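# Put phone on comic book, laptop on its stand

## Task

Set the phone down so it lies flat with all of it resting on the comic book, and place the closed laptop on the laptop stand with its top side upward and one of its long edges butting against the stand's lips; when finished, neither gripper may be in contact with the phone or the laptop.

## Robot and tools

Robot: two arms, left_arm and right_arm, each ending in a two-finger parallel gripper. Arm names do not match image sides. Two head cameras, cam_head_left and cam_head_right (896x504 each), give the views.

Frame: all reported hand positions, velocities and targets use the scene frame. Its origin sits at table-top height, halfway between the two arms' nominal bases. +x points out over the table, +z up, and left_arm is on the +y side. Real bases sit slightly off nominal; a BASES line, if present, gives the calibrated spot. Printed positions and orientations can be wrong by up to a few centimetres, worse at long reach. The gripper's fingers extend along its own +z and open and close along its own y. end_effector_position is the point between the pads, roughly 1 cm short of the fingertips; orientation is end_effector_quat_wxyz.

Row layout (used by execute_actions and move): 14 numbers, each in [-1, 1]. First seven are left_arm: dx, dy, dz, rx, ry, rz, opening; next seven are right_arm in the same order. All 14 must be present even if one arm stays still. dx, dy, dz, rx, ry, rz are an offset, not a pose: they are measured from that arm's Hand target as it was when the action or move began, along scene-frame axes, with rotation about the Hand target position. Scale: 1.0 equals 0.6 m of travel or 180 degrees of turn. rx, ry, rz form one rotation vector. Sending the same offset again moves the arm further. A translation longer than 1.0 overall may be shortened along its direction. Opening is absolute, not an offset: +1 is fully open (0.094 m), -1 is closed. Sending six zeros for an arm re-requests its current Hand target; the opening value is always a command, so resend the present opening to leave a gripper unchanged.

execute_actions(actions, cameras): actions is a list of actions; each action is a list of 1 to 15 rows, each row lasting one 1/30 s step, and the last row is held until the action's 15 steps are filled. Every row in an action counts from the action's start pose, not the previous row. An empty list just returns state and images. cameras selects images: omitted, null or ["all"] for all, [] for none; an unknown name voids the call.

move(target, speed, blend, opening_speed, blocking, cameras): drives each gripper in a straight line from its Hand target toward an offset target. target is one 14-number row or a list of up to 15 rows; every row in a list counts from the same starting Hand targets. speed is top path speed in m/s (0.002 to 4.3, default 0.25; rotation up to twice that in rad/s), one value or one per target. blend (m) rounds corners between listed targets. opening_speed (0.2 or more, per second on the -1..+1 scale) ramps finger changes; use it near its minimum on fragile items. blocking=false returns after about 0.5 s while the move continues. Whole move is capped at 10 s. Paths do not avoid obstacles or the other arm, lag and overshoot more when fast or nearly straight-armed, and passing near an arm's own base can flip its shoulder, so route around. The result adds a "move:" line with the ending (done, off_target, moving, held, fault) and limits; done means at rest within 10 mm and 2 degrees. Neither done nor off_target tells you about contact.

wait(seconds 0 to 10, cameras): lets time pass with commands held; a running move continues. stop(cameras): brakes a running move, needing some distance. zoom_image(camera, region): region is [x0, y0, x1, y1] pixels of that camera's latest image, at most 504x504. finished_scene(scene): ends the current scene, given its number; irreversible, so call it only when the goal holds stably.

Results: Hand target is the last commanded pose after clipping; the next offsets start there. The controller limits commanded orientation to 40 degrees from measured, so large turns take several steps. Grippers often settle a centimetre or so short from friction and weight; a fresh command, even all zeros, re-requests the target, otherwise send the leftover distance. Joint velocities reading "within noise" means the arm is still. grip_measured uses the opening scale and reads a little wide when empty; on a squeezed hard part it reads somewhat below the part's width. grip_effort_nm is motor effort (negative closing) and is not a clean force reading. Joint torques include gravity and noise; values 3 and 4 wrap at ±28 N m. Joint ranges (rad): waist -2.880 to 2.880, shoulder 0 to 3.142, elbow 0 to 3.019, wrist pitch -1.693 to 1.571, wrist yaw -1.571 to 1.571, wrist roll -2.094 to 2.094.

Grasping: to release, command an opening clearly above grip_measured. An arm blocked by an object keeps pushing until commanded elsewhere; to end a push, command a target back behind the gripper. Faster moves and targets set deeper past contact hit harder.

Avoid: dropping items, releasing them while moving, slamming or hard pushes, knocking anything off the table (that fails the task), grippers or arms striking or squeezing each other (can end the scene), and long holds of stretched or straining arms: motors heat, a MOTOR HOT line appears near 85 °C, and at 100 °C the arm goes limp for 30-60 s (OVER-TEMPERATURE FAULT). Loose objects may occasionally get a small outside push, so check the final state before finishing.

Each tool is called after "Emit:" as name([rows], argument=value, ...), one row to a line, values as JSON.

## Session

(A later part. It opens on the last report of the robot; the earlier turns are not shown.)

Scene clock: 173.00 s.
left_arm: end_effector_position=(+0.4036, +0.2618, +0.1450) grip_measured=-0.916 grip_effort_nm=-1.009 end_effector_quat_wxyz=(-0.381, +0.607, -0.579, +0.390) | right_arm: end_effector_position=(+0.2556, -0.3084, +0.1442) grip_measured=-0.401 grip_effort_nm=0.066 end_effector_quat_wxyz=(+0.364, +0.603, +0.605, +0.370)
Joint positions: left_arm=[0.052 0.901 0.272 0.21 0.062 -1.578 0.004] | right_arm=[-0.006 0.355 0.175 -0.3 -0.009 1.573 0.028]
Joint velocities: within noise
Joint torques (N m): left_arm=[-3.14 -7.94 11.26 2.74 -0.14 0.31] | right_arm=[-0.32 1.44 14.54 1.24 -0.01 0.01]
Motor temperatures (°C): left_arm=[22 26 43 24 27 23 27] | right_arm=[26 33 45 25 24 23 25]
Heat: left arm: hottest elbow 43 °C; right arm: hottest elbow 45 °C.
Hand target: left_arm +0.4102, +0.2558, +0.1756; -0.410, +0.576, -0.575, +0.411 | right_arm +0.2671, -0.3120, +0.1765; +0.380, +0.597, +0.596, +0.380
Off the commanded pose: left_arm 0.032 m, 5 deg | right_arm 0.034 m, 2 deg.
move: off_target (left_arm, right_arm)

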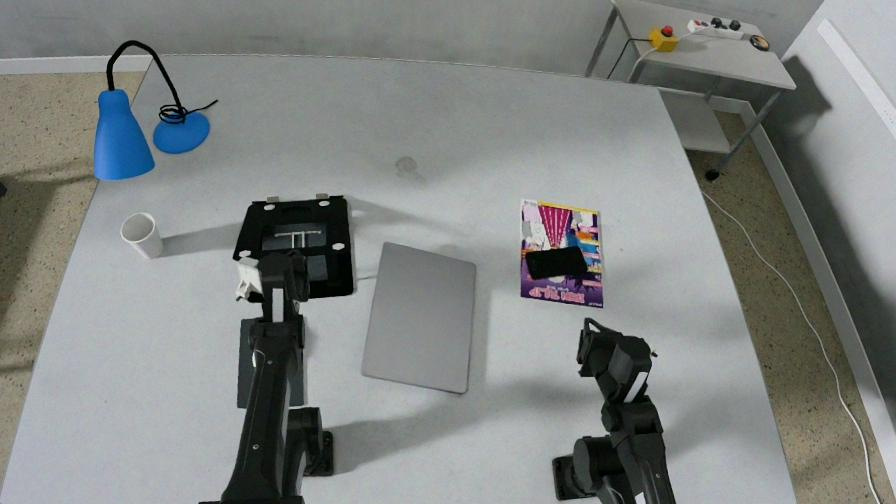

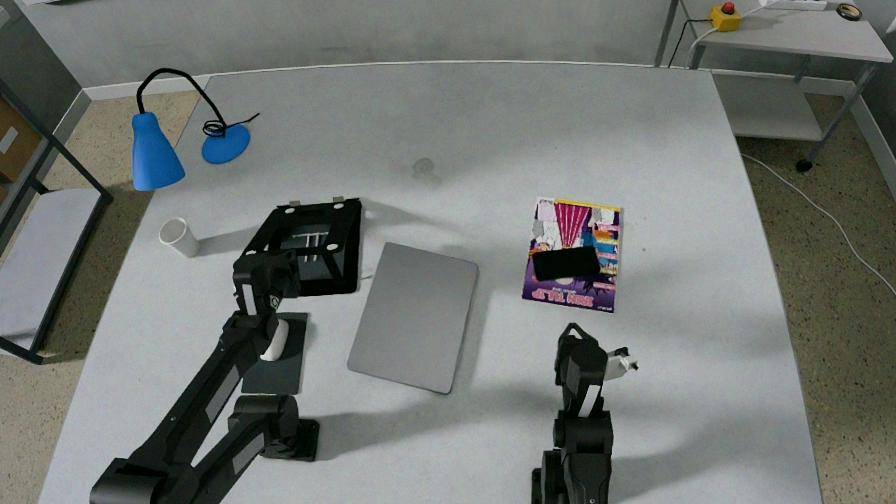

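Emit:
move(target=[-0.085,-0.01,0.0,0,0,0,-0.98,0,0,0,0,0,0,-0.4], speed=0.08)

Emit:
zoom_image(camera="cam_head_left", region=[170, 170, 350, 330])

Scene clock: 177.03 s.
left_arm: end_effector_position=(+0.3532, +0.2544, +0.1457) grip_measured=-0.917 grip_effort_nm=-1.009 end_effector_quat_wxyz=(-0.381, +0.606, -0.580, +0.389) | right_arm: end_effector_position=(+0.2556, -0.3084, +0.1442) grip_measured=-0.401 grip_effort_nm=0.061 end_effector_quat_wxyz=(+0.364, +0.603, +0.605, +0.370)
Joint positions: left_arm=[0.034 0.608 0.185 0.004 0.046 -1.582 0.004] | right_arm=[-0.006 0.355 0.175 -0.3 -0.009 1.572 0.028]
Joint velocities: within noise
Joint torques (N m): left_arm=[-2.84 -4.6 12.66 2.89 -0.12 0.26] | right_arm=[-0.38 1.32 14.53 1.24 -0.01 0.03]
Motor temperatures (°C): left_arm=[22 26 43 24 27 24 27] | right_arm=[26 33 46 25 24 23 25]
Heat: left arm: hottest elbow 43 °C; right arm: hottest elbow 46 °C.
Hand target: left_arm +0.3591, +0.2498, +0.1754; -0.410, +0.577, -0.575, +0.411 | right_arm +0.2671, -0.3120, +0.1765; +0.380, +0.597, +0.596, +0.380
Off the commanded pose: left_arm 0.031 m, 5 deg | right_arm 0.034 m, 2 deg.
move: off_target (left_arm, right_arm)

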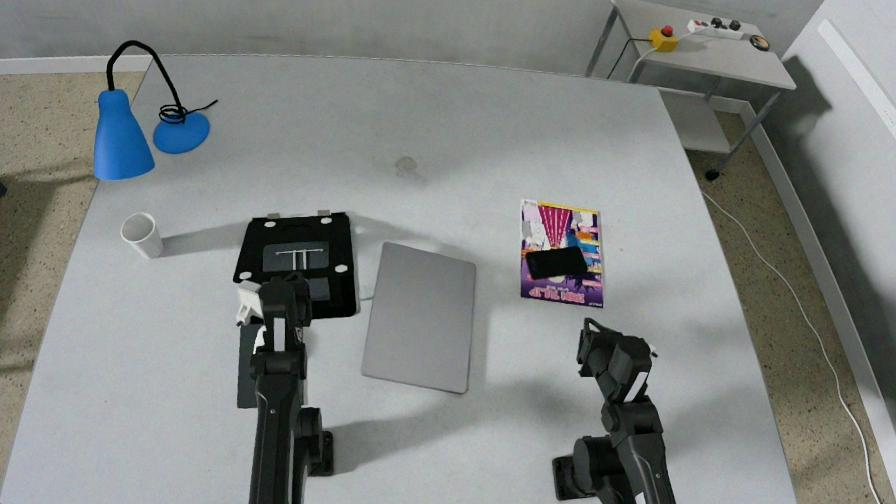

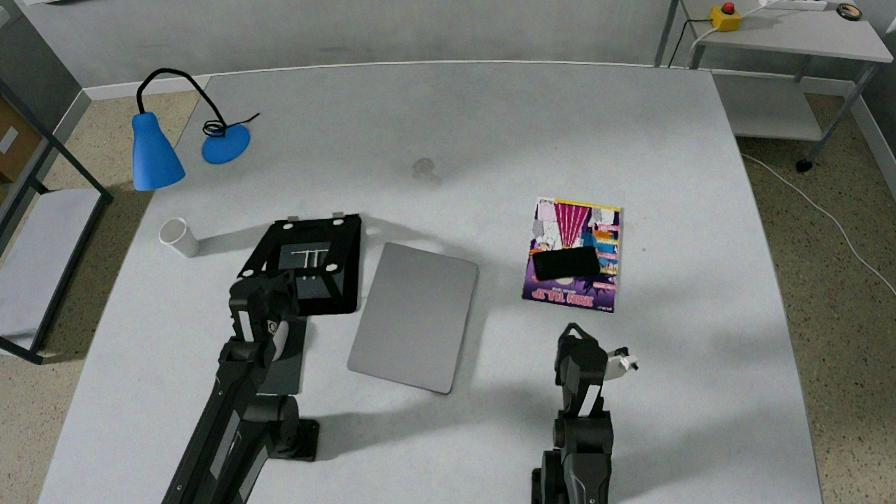

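Scaled by 2.800.

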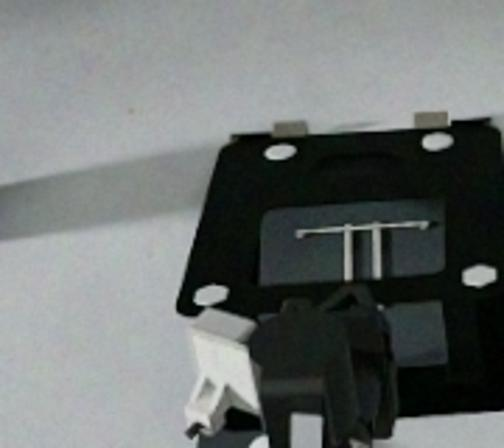

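Emit:
move(target=[0.085,0.03,0.0,0,0,0,-0.98,0,0,0,0,0,0,-0.4], speed=0.1)

Emit:
zoom_image(camera="cam_head_left", region=[170, 170, 350, 330])

Scene clock: 210.93 s.
left_arm: end_effector_position=(+0.3845, +0.2599, +0.1422) grip_measured=-0.917 grip_effort_nm=-1.009 end_effector_quat_wxyz=(-0.378, +0.598, -0.583, +0.400) | right_arm: end_effector_position=(+0.2556, -0.3084, +0.1442) grip_measured=-0.401 grip_effort_nm=0.066 end_effector_quat_wxyz=(+0.364, +0.603, +0.605, +0.370)
Joint positions: left_arm=[0.074 0.817 0.223 0.187 0.109 -1.565 0.004] | right_arm=[-0.006 0.355 0.175 -0.3 -0.009 1.572 0.028]
Joint velocities: within noise
Joint torques (N m): left_arm=[-0.09 -2.32 15.98 2.89 0.02 0.38] | right_arm=[-0.32 1.26 14.5 1.22 -0.01 0.02]
Motor temperatures (°C): left_arm=[22 25 44 24 27 24 28] | right_arm=[26 32 50 25 24 23 25]
Heat: left arm: hottest elbow 44 °C; right arm: hottest elbow 50 °C.
Hand target: left_arm +0.4101, +0.2678, +0.1754; -0.410, +0.576, -0.575, +0.411 | right_arm +0.2671, -0.3120, +0.1765; +0.380, +0.597, +0.596, +0.380
Off the commanded pose: left_arm 0.043 m, 5 deg | right_arm 0.034 m, 2 deg.
move: off_target (left_arm, right_arm)

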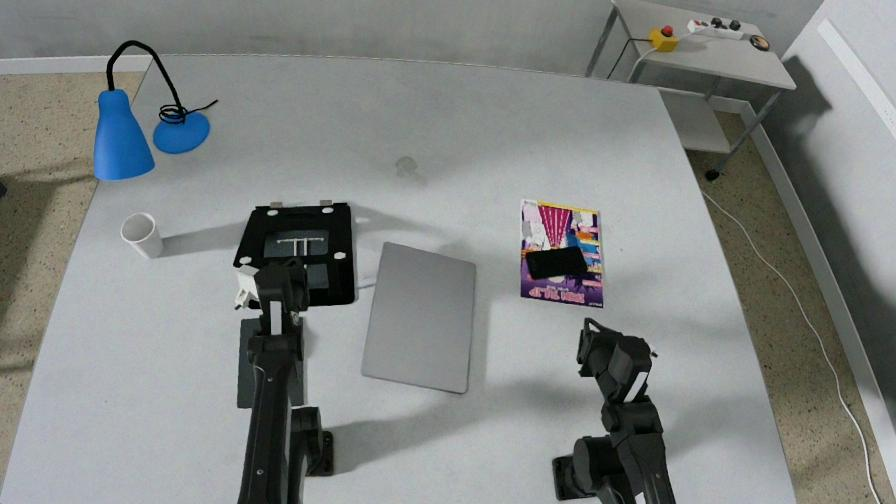

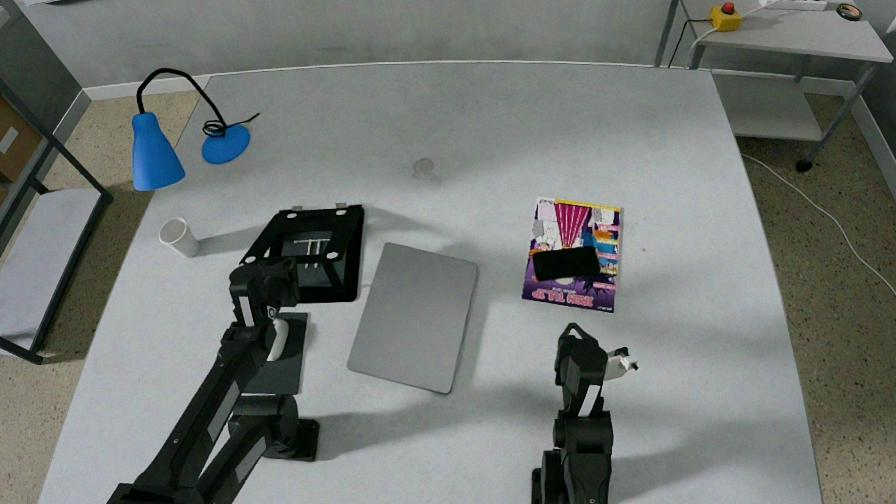

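Scaled by 2.800.

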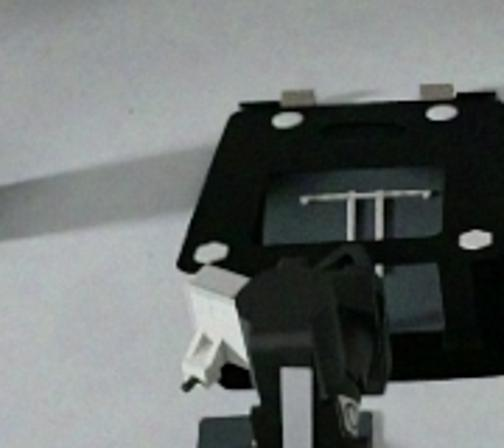

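Emit:
move([
  [0.015,0.08,0.0,0,0,0,-0.98,0,0,0,0,0,0,-0.4],
  [0.015,0.08,0.0,0,0,0,-0.3,0,0,0,0,0,0,-0.4],
], speed=0.1, opening_speed=0.6)

Emit:
zoom_image(camera="cam_head_left", region=[170, 170, 350, 330])

Scene clock: 216.63 s.
left_arm: end_effector_position=(+0.3951, +0.3032, +0.1414) grip_measured=-0.303 grip_effort_nm=0.129 end_effector_quat_wxyz=(-0.377, +0.594, -0.586, +0.401) | right_arm: end_effector_position=(+0.2556, -0.3084, +0.1442) grip_measured=-0.401 grip_effort_nm=0.066 end_effector_quat_wxyz=(+0.364, +0.603, +0.605, +0.370)
Joint positions: left_arm=[0.275 0.919 0.262 0.234 0.3 -1.476 0.033] | right_arm=[-0.006 0.355 0.175 -0.3 -0.009 1.572 0.028]
Joint velocities: within noise
Joint torques (N m): left_arm=[-0.03 -3.66 15.43 2.73 -0.06 0.19] | right_arm=[-0.32 1.38 14.52 1.25 -0.01 0.02]
Motor temperatures (°C): left_arm=[22 25 44 24 27 24 28] | right_arm=[26 32 50 25 24 23 25]
Heat: left arm: hottest elbow 44 °C; right arm: hottest elbow 50 °C.
Hand target: left_arm +0.4191, +0.3158, +0.1755; -0.410, +0.576, -0.575, +0.411 | right_arm +0.2671, -0.3120, +0.1765; +0.380, +0.597, +0.596, +0.380
Off the commanded pose: left_arm 0.044 m, 5 deg | right_arm 0.034 m, 2 deg.
move: off_target (left_arm, right_arm); target 2's new opening was sent with left_arm's hand 0.046 m and 5 deg from that target

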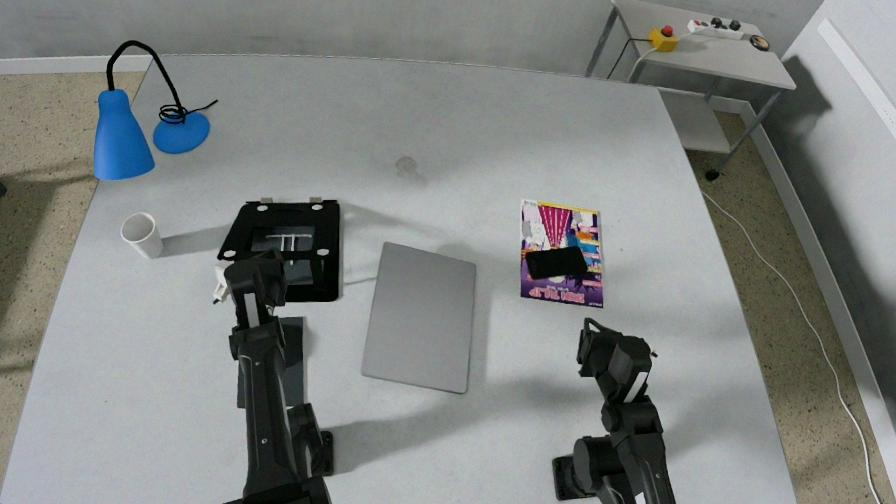

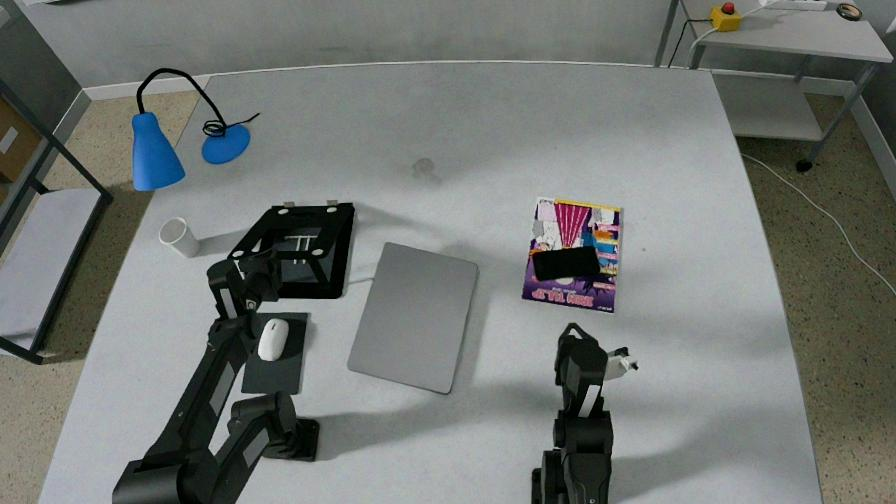

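Scaled by 2.800.

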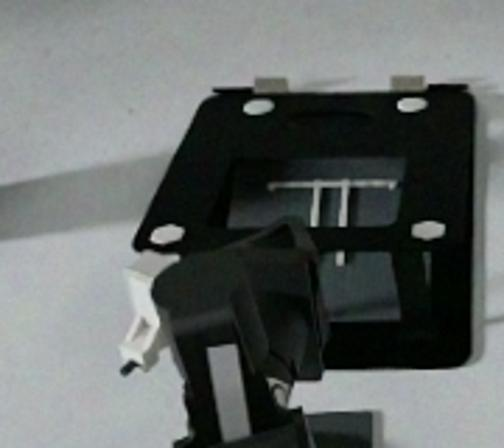

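Emit:
move([
  [-0.13,-0.01,0.06,0,0,0,-0.3,0,0,0,0,0,0,-0.4],
  [-0.365,-0.08,0.124,0,0.367,0,-0.95,0,0,0,0,0,0,-0.4],
], speed=0.2)

Emit:
zoom_image(camera="cam_head_left", region=[250, 220, 510, 420])

Emit:
zoom_image(camera="cam_head_right", region=[250, 220, 510, 420])

Scene clock: 241.47 s.
left_arm: end_effector_position=(+0.1873, +0.2676, +0.2228) grip_measured=-0.947 grip_effort_nm=-0.085 end_effector_quat_wxyz=(-0.008, +0.710, -0.704, +0.017) | right_arm: end_effector_position=(+0.2556, -0.3084, +0.1442) grip_measured=-0.401 grip_effort_nm=0.061 end_effector_quat_wxyz=(+0.364, +0.603, +0.605, +0.370)
Joint positions: left_arm=[0.152 0.685 0.805 -1.659 0.018 -1.398 0.002] | right_arm=[-0.006 0.355 0.175 -0.3 -0.009 1.572 0.028]
Joint velocities: within noise
Joint torques (N m): left_arm=[-2.67 -0.44 16.53 -0.09 -0.16 -0.12] | right_arm=[-0.38 1.49 14.49 1.22 -0.01 0.02]
Motor temperatures (°C): left_arm=[22 25 45 24 27 24 27] | right_arm=[26 31 52 25 24 23 25]
Heat: left arm: hottest elbow 45 °C; right arm: hottest elbow 52 °C.
Hand target: left_arm +0.2001, +0.2678, +0.2499; -0.030, +0.707, -0.706, +0.030 | right_arm +0.2671, -0.3120, +0.1765; +0.380, +0.597, +0.596, +0.380
Off the commanded pose: left_arm 0.030 m, 3 deg | right_arm 0.034 m, 2 deg.
move: off_target (left_arm, right_arm); target 2's new opening was sent with left_arm's hand 0.030 m and 3 deg from that target

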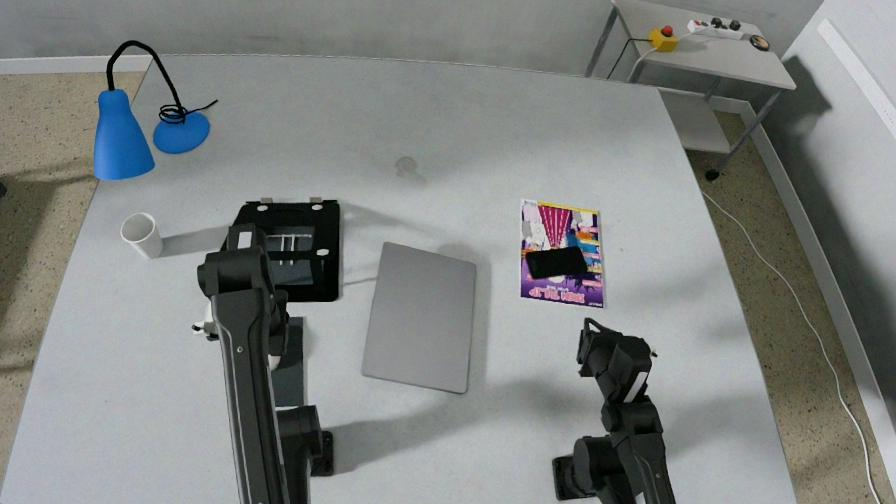

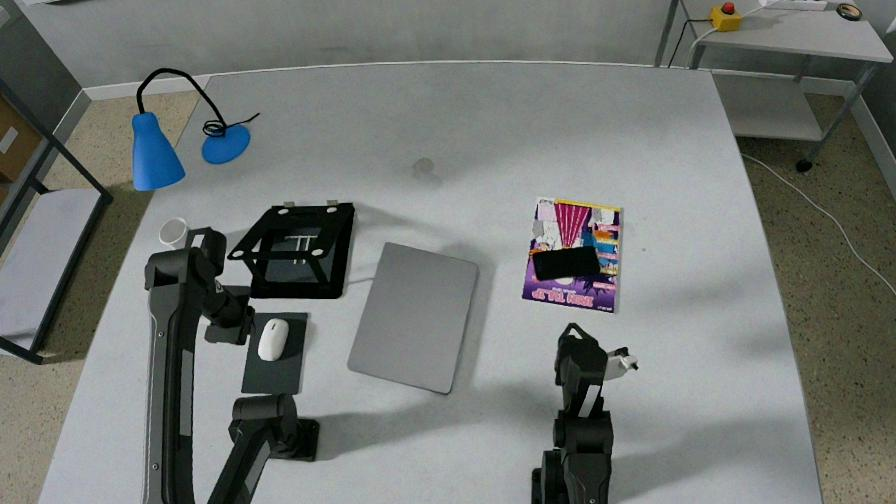

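Scaled by 1.938.

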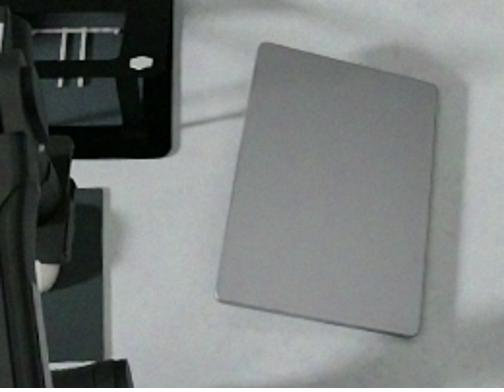

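Scaled by 1.938.

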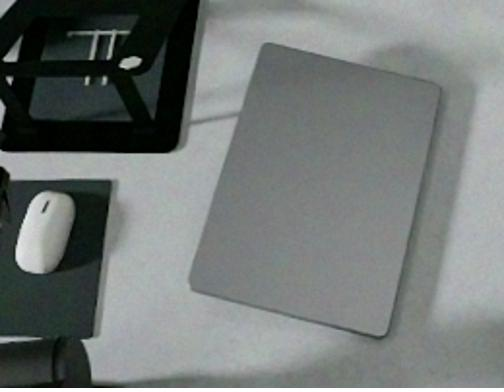

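Emit:
move([
  [0.03,-0.13,0,0,0,0,-0.95,0,0,0,0,0,0,-0.4],
  [0.03,-0.13,-0.3,0,0,0,-0.95,0,0,0,0,0,0,-0.4],
], speed=0.2)

Emit:
zoom_image(camera="cam_head_left", region=[250, 220, 510, 420])

Emit:
zoom_image(camera="cam_head_right", region=[250, 220, 510, 420])

Scene clock: 248.60 s.
left_arm: end_effector_position=(+0.2191, +0.1920, +0.0744) grip_measured=-0.948 grip_effort_nm=-0.085 end_effector_quat_wxyz=(-0.030, +0.709, -0.704, +0.033) | right_arm: end_effector_position=(+0.2556, -0.3085, +0.1442) grip_measured=-0.401 grip_effort_nm=0.061 end_effector_quat_wxyz=(+0.364, +0.603, +0.605, +0.370)
Joint positions: left_arm=[-0.308 0.832 0.465 -1.116 -0.021 -1.856 0.002] | right_arm=[-0.006 0.355 0.175 -0.3 -0.009 1.572 0.028]
Joint velocities: within noise
Joint torques (N m): left_arm=[-2.67 -2.67 8.8 0.59 -0.23 -0.12] | right_arm=[-0.32 1.38 14.5 1.22 -0.01 0.02]
Motor temperatures (°C): left_arm=[22 25 45 24 27 24 27] | right_arm=[26 31 52 25 24 23 25]
Heat: left arm: hottest elbow 45 °C; right arm: hottest elbow 52 °C.
Hand target: left_arm +0.2181, +0.1898, +0.0699; -0.030, +0.707, -0.706, +0.030 | right_arm +0.2671, -0.3121, +0.1765; +0.380, +0.597, +0.596, +0.380
Off the commanded pose: left_arm 0.005 m, 0 deg | right_arm 0.034 m, 2 deg.
move: off_target (right_arm)

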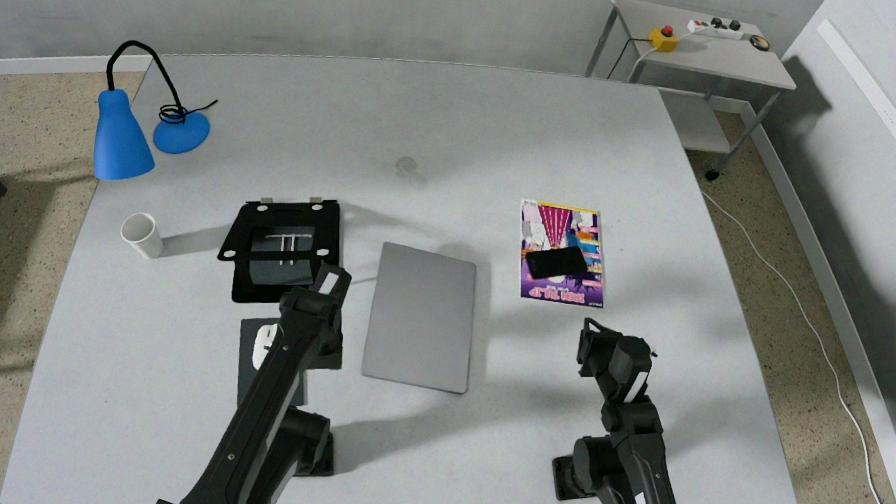

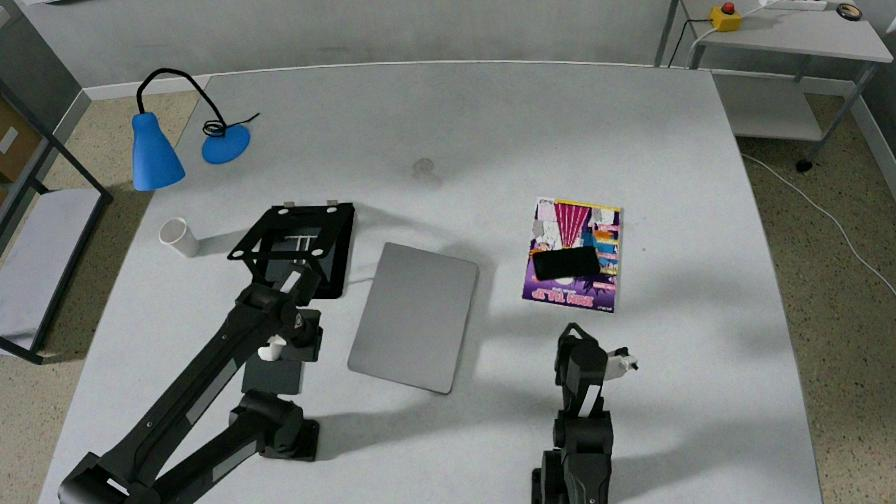

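Scaled by 1.938.

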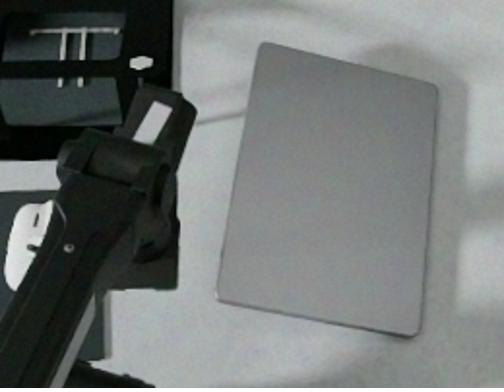

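Scaled by 1.938.

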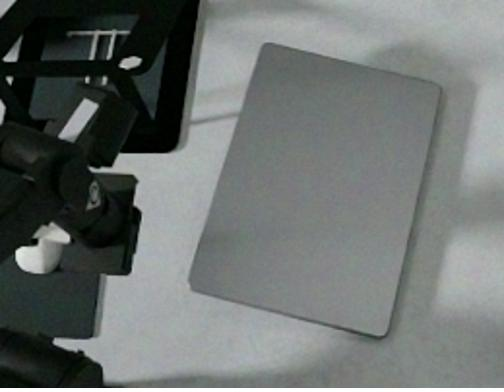

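Emit:
move([
  [-0.03,0,-0.045,0,0,0,-0.95,0,0,0,0,0,0,-0.4],
  [-0.03,-0.16,-0.045,0,0,0,-0.95,0,0,0,0,0,0,-0.4],
], speed=0.1)

Emit:
zoom_image(camera="cam_head_left", region=[250, 220, 510, 420])

Emit:
zoom_image(camera="cam_head_right", region=[250, 220, 510, 420])

Scene clock: 253.37 s.
left_arm: end_effector_position=(+0.1748, +0.1209, +0.0240) grip_measured=-0.948 grip_effort_nm=-0.071 end_effector_quat_wxyz=(-0.032, -0.665, +0.746, -0.003) | right_arm: end_effector_position=(+0.2556, -0.3085, +0.1442) grip_measured=-0.401 grip_effort_nm=0.066 end_effector_quat_wxyz=(+0.364, +0.603, +0.605, +0.370)
Joint positions: left_arm=[-0.67 1.004 0.4 -0.974 0.063 -2.097 0.002] | right_arm=[-0.006 0.355 0.175 -0.3 -0.009 1.572 0.028]
Joint velocities: within noise
Joint torques (N m): left_arm=[-2.78 -3.08 14.91 1.01 0.21 -0.12] | right_arm=[-0.38 1.38 14.5 1.24 0 0.02]
Motor temperatures (°C): left_arm=[22 25 44 24 27 24 27] | right_arm=[26 31 53 25 24 23 25]
Heat: left arm: hottest elbow 44 °C; right arm: hottest elbow 53 °C.
Hand target: left_arm +0.2001, +0.0938, +0.0429; +0.030, -0.707, +0.706, -0.030 | right_arm +0.2671, -0.3121, +0.1765; +0.380, +0.597, +0.596, +0.380
Off the commanded pose: left_arm 0.042 m, 10 deg | right_arm 0.034 m, 2 deg.
joint sent to its limit (left arm) — joint 6 (wrist roll), lower limit. The joint targets are off in orientation, not in position.
move: off_target (left_arm, right_arm)

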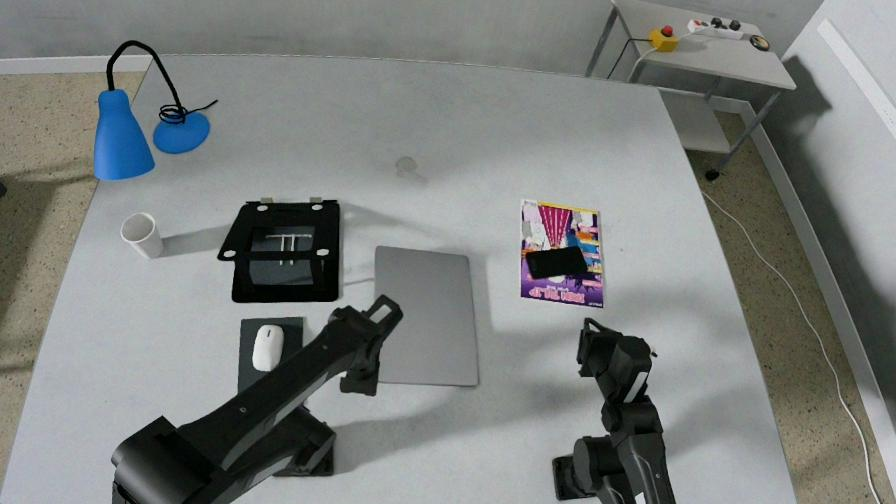

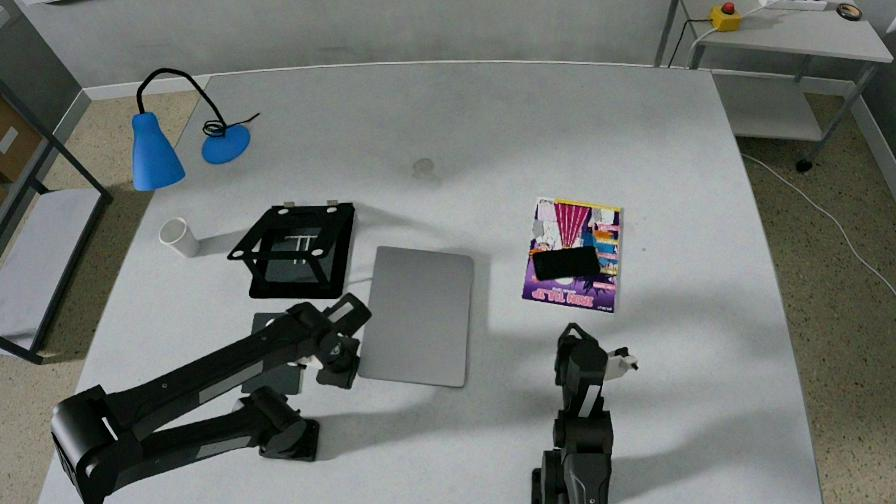

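Scaled by 1.938.

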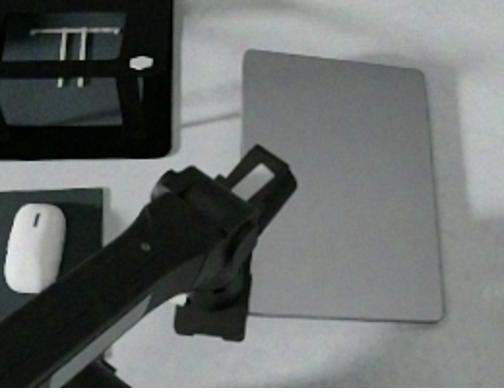

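Scaled by 1.938.

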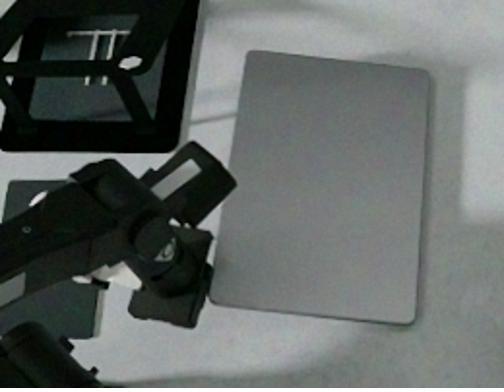

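Emit:
move([
  [-0.02,0.08,0,0,0,-0.3,-0.95,0,0,0,0,0,0,-0.4],
  [-0.02,0.08,0,0,0,-0.5,-0.95,0,0,0,0,0,0,-0.4],
  [-0.02,-0.1,-0.01,0,0,-0.5,-0.95,0,0,0,0,0,0,-0.4],
], speed=[0.15,0.3,0.1])

Emit:
zoom_image(camera="cam_head_left", region=[250, 220, 510, 420])

Emit:
zoom_image(camera="cam_head_right", region=[250, 220, 510, 420])

Scene clock: 263.77 s.
left_arm: end_effector_position=(+0.1653, +0.0661, +0.0207) grip_measured=-0.948 grip_effort_nm=-0.066 end_effector_quat_wxyz=(-0.027, -0.006, +1.000, -0.013) | right_arm: end_effector_position=(+0.2553, -0.3085, +0.1437) grip_measured=-0.401 grip_effort_nm=0.066 end_effector_quat_wxyz=(+0.363, +0.604, +0.606, +0.369)
Joint positions: left_arm=[-0.901 1.141 0.472 -0.917 0.058 -0.883 0.002] | right_arm=[-0.006 0.355 0.175 -0.302 -0.009 1.572 0.028]
Joint velocities: within noise
Joint torques (N m): left_arm=[-2.32 -4.19 14.17 1.28 -0.15 -0.08] | right_arm=[-0.38 1.38 14.5 1.29 -0.01 0.02]
Motor temperatures (°C): left_arm=[22 25 45 24 27 24 27] | right_arm=[26 31 53 25 24 23 25]
Heat: left arm: hottest elbow 45 °C; right arm: hottest elbow 53 °C.
Hand target: left_arm +0.1881, +0.0338, +0.0370; +0.000, -0.001, +0.999, -0.043 | right_arm +0.2671, -0.3121, +0.1765; +0.380, +0.597, +0.596, +0.380
Off the commanded pose: left_arm 0.043 m, 5 deg | right_arm 0.035 m, 3 deg.
move: off_target (left_arm, right_arm)

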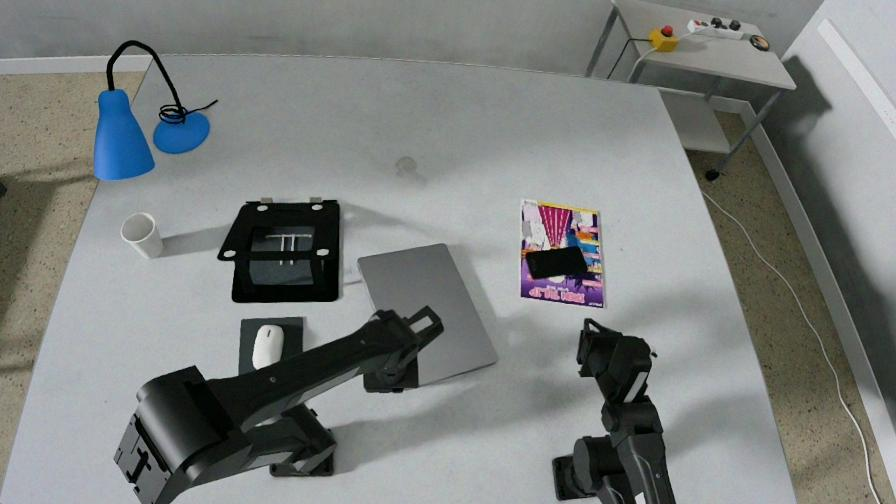

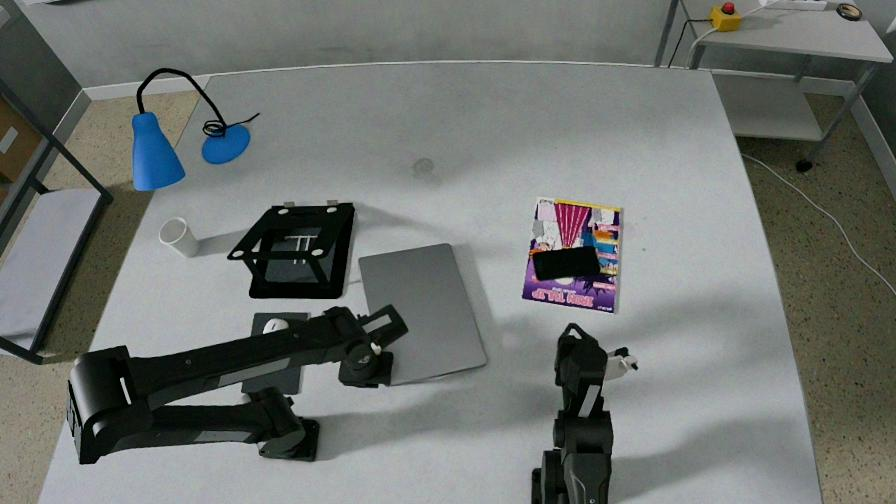

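Scaled by 1.938.

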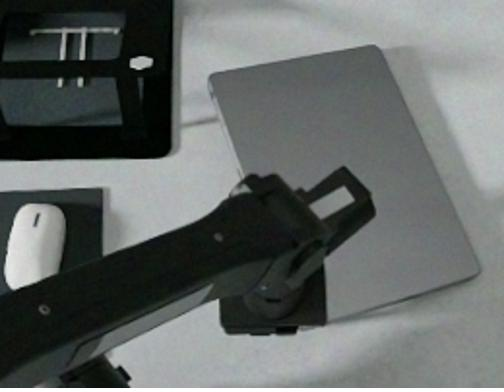

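Scaled by 1.938.

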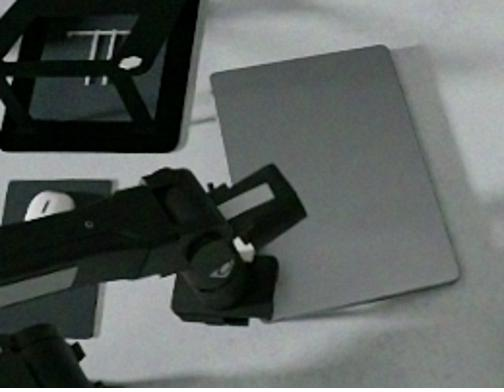

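Emit:
move(target=[-0.03,-0.11,0,0,0,0,-0.95,0,0,0,0,0,0,-0.4], speed=0.1)

Emit:
zoom_image(camera="cam_head_left", region=[250, 220, 510, 420])

Emit:
zoom_image(camera="cam_head_right", region=[250, 220, 510, 420])

Scene clock: 268.27 s.
left_arm: end_effector_position=(+0.1560, -0.0005, +0.0233) grip_measured=-0.948 grip_effort_nm=-0.061 end_effector_quat_wxyz=(-0.018, -0.003, +1.000, -0.015) | right_arm: end_effector_position=(+0.2553, -0.3085, +0.1437) grip_measured=-0.401 grip_effort_nm=0.066 end_effector_quat_wxyz=(+0.363, +0.604, +0.606, +0.369)
Joint positions: left_arm=[-1.093 1.277 0.585 -0.87 0.046 -1.071 0.002] | right_arm=[-0.006 0.355 0.175 -0.302 -0.009 1.572 0.028]
Joint velocities: within noise
Joint torques (N m): left_arm=[-3.02 -6.53 13.52 1.06 -0.25 -0.11] | right_arm=[-0.38 1.32 14.5 1.26 -0.01 0.02]
Motor temperatures (°C): left_arm=[22 25 45 24 27 24 27] | right_arm=[26 31 53 25 24 23 25]
Heat: left arm: hottest elbow 45 °C; right arm: hottest elbow 53 °C.
Hand target: left_arm +0.1702, -0.0321, +0.0370; +0.000, -0.001, +0.999, -0.043 | right_arm +0.2671, -0.3121, +0.1765; +0.380, +0.597, +0.596, +0.380
Off the commanded pose: left_arm 0.037 m, 4 deg | right_arm 0.035 m, 3 deg.
move: off_target (left_arm, right_arm)

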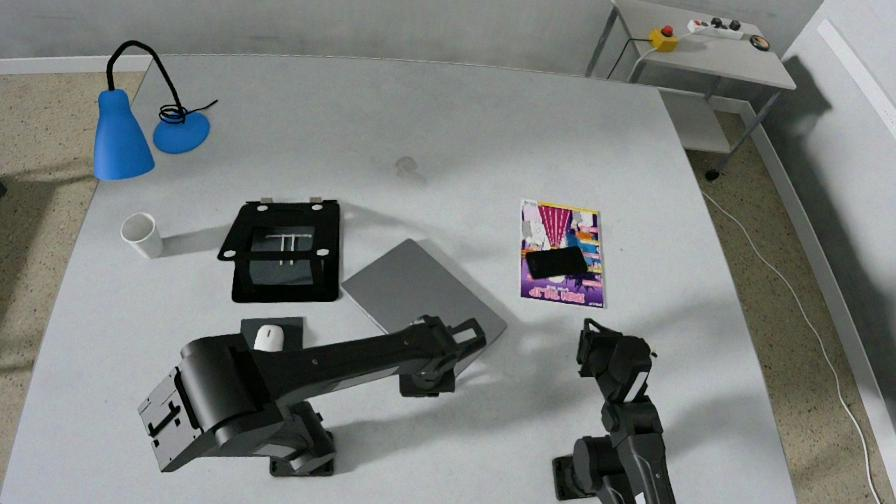

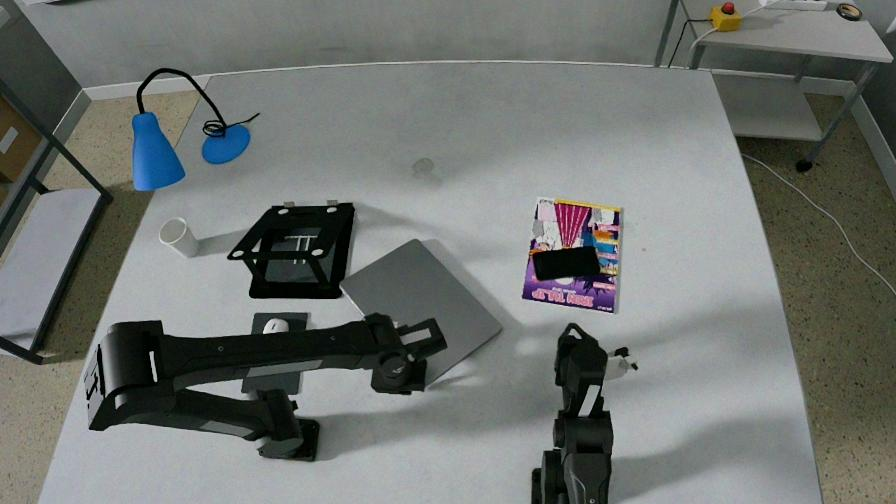

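Scaled by 1.938.

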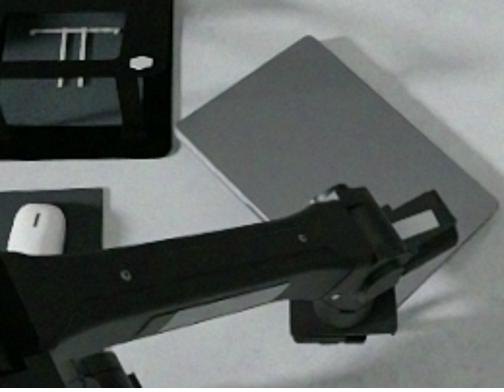

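Scaled by 1.938.

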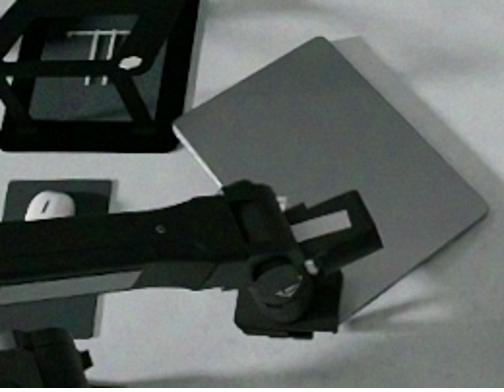

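Emit:
move([
  [-0.08,0.14,0.12,0,0,0,-0.95,0,0,0,0,0,0,-0.4],
  [0.055,0.22,0.15,-0.353,-0.095,0.148,0.1,0,0,0,0,0,0,-0.4],
], speed=0.2)

Emit:
zoom_image(camera="cam_head_left", region=[250, 220, 510, 420])

Emit:
zoom_image(camera="cam_head_right", region=[250, 220, 510, 420])

Scene clock: 285.10 s.
left_arm: end_effector_position=(+0.2008, +0.0985, +0.1273) grip_measured=+0.097 grip_effort_nm=0.129 end_effector_quat_wxyz=(+0.141, -0.211, +0.795, -0.552) | right_arm: end_effector_position=(+0.2553, -0.3085, +0.1437) grip_measured=-0.401 grip_effort_nm=0.061 end_effector_quat_wxyz=(+0.363, +0.604, +0.606, +0.369)
Joint positions: left_arm=[-0.064 0.082 0.088 -0.634 0.928 -1.055 0.052] | right_arm=[-0.006 0.355 0.175 -0.302 -0.009 1.572 0.028]
Joint velocities: within noise
Joint torques (N m): left_arm=[-0.73 0.97 10.37 2.21 0.31 -0.03] | right_arm=[-0.32 1.38 14.49 1.29 -0.01 0.02]
Motor temperatures (°C): left_arm=[22 25 44 24 27 24 27] | right_arm=[26 31 54 25 24 23 25]
Heat: left arm: hottest elbow 44 °C; right arm: hottest elbow 54 °C.
Hand target: left_arm +0.2032, +0.0998, +0.1270; +0.148, -0.212, +0.791, -0.554 | right_arm +0.2671, -0.3121, +0.1765; +0.380, +0.597, +0.596, +0.380
Off the commanded pose: left_arm 0.003 m, 1 deg | right_arm 0.035 m, 3 deg.
move: off_target (right_arm)

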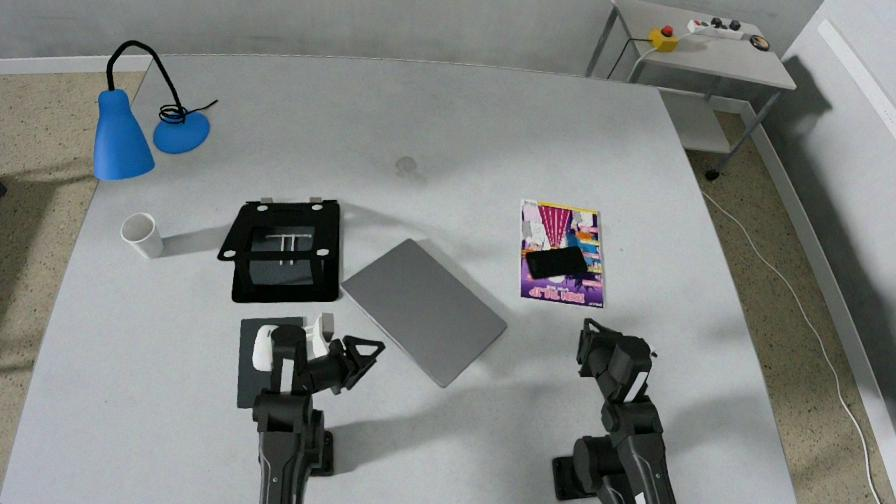

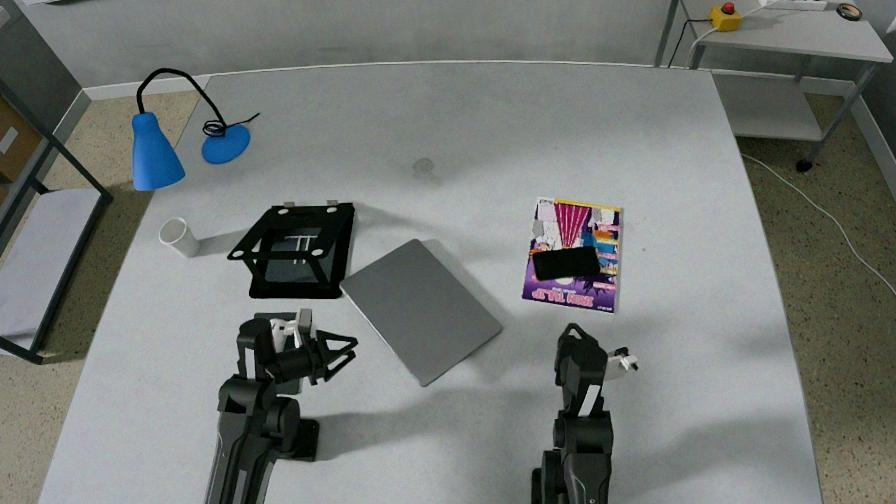

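Scaled by 1.938.

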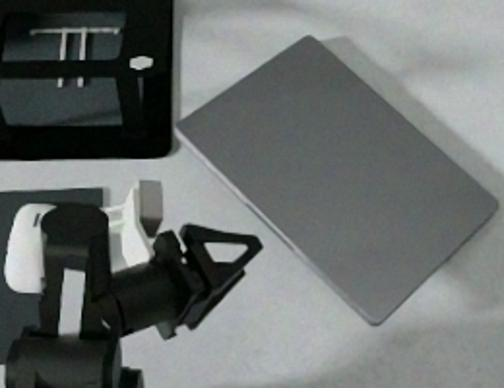

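Scaled by 1.938.

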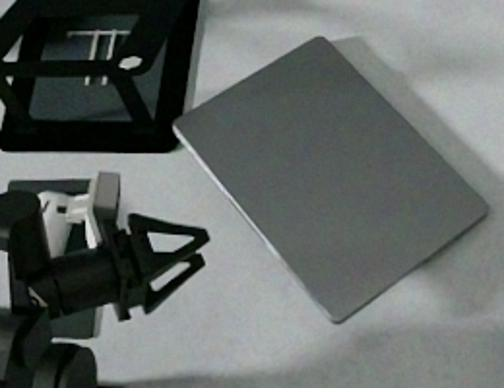

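Emit:
move([
  [0.068,0.064,-0.03,0,0,0,0.1,0,0,0,0,0,0,-0.4],
  [0.068,0.064,-0.135,0,0,0,0.1,0,0,0,0,0,0,-0.4],
], speed=0.15)

Emit:
zoom_image(camera="cam_head_left", region=[250, 220, 510, 420])

Emit:
zoom_image(camera="cam_head_right", region=[250, 220, 510, 420])

Scene clock: 293.00 s.
left_arm: end_effector_position=(+0.2485, +0.1423, +0.0486) grip_measured=+0.098 grip_effort_nm=0.125 end_effector_quat_wxyz=(+0.156, -0.213, +0.791, -0.551) | right_arm: end_effector_position=(+0.2553, -0.3085, +0.1437) grip_measured=-0.401 grip_effort_nm=0.066 end_effector_quat_wxyz=(+0.363, +0.604, +0.606, +0.369)
Joint positions: left_arm=[0.25 1.074 0.044 0.073 1.137 -0.647 0.052] | right_arm=[-0.006 0.355 0.175 -0.302 -0.009 1.572 0.028]
Joint velocities: within noise
Joint torques (N m): left_arm=[-2.78 -1.44 5.41 1.84 0.54 -0.06] | right_arm=[-0.38 1.32 14.49 1.26 -0.01 0.02]
Motor temperatures (°C): left_arm=[22 25 43 24 27 23 27] | right_arm=[26 31 54 25 24 23 25]
Heat: left arm: hottest elbow 43 °C; right arm: hottest elbow 54 °C.
Hand target: left_arm +0.2440, +0.1382, +0.0460; +0.148, -0.212, +0.791, -0.554 | right_arm +0.2671, -0.3121, +0.1765; +0.380, +0.597, +0.596, +0.380
Off the commanded pose: left_arm 0.007 m, 1 deg | right_arm 0.035 m, 3 deg.
move: off_target (right_arm)

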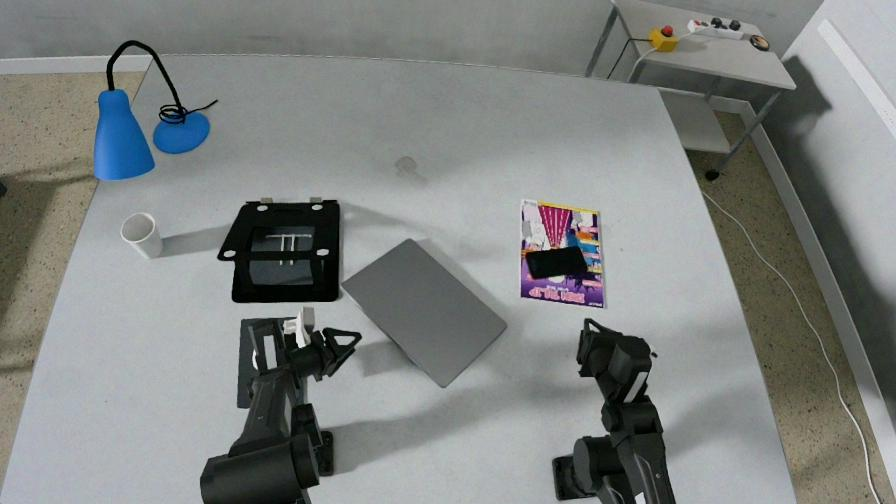

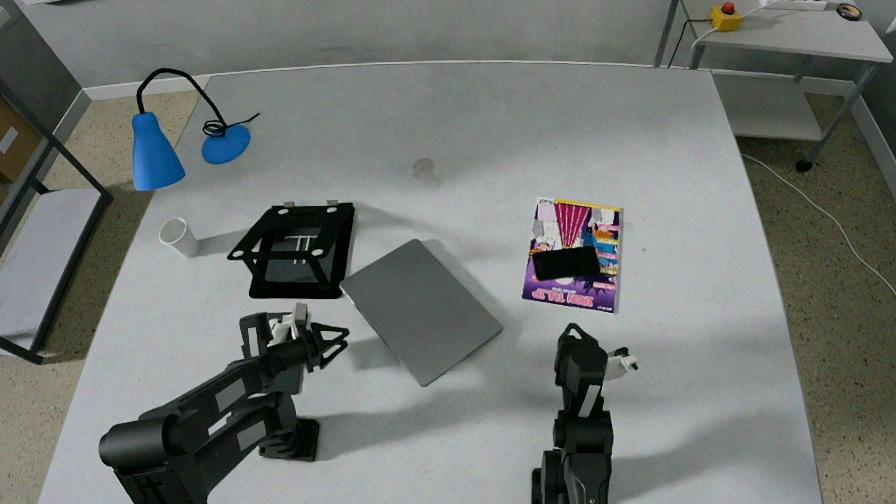

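Scaled by 1.938.

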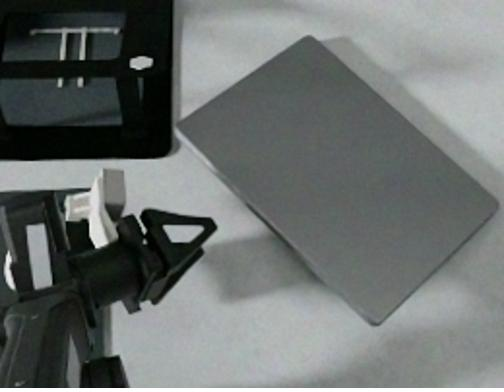

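Scaled by 1.938.

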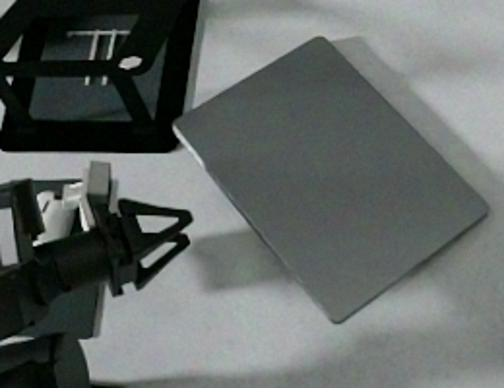

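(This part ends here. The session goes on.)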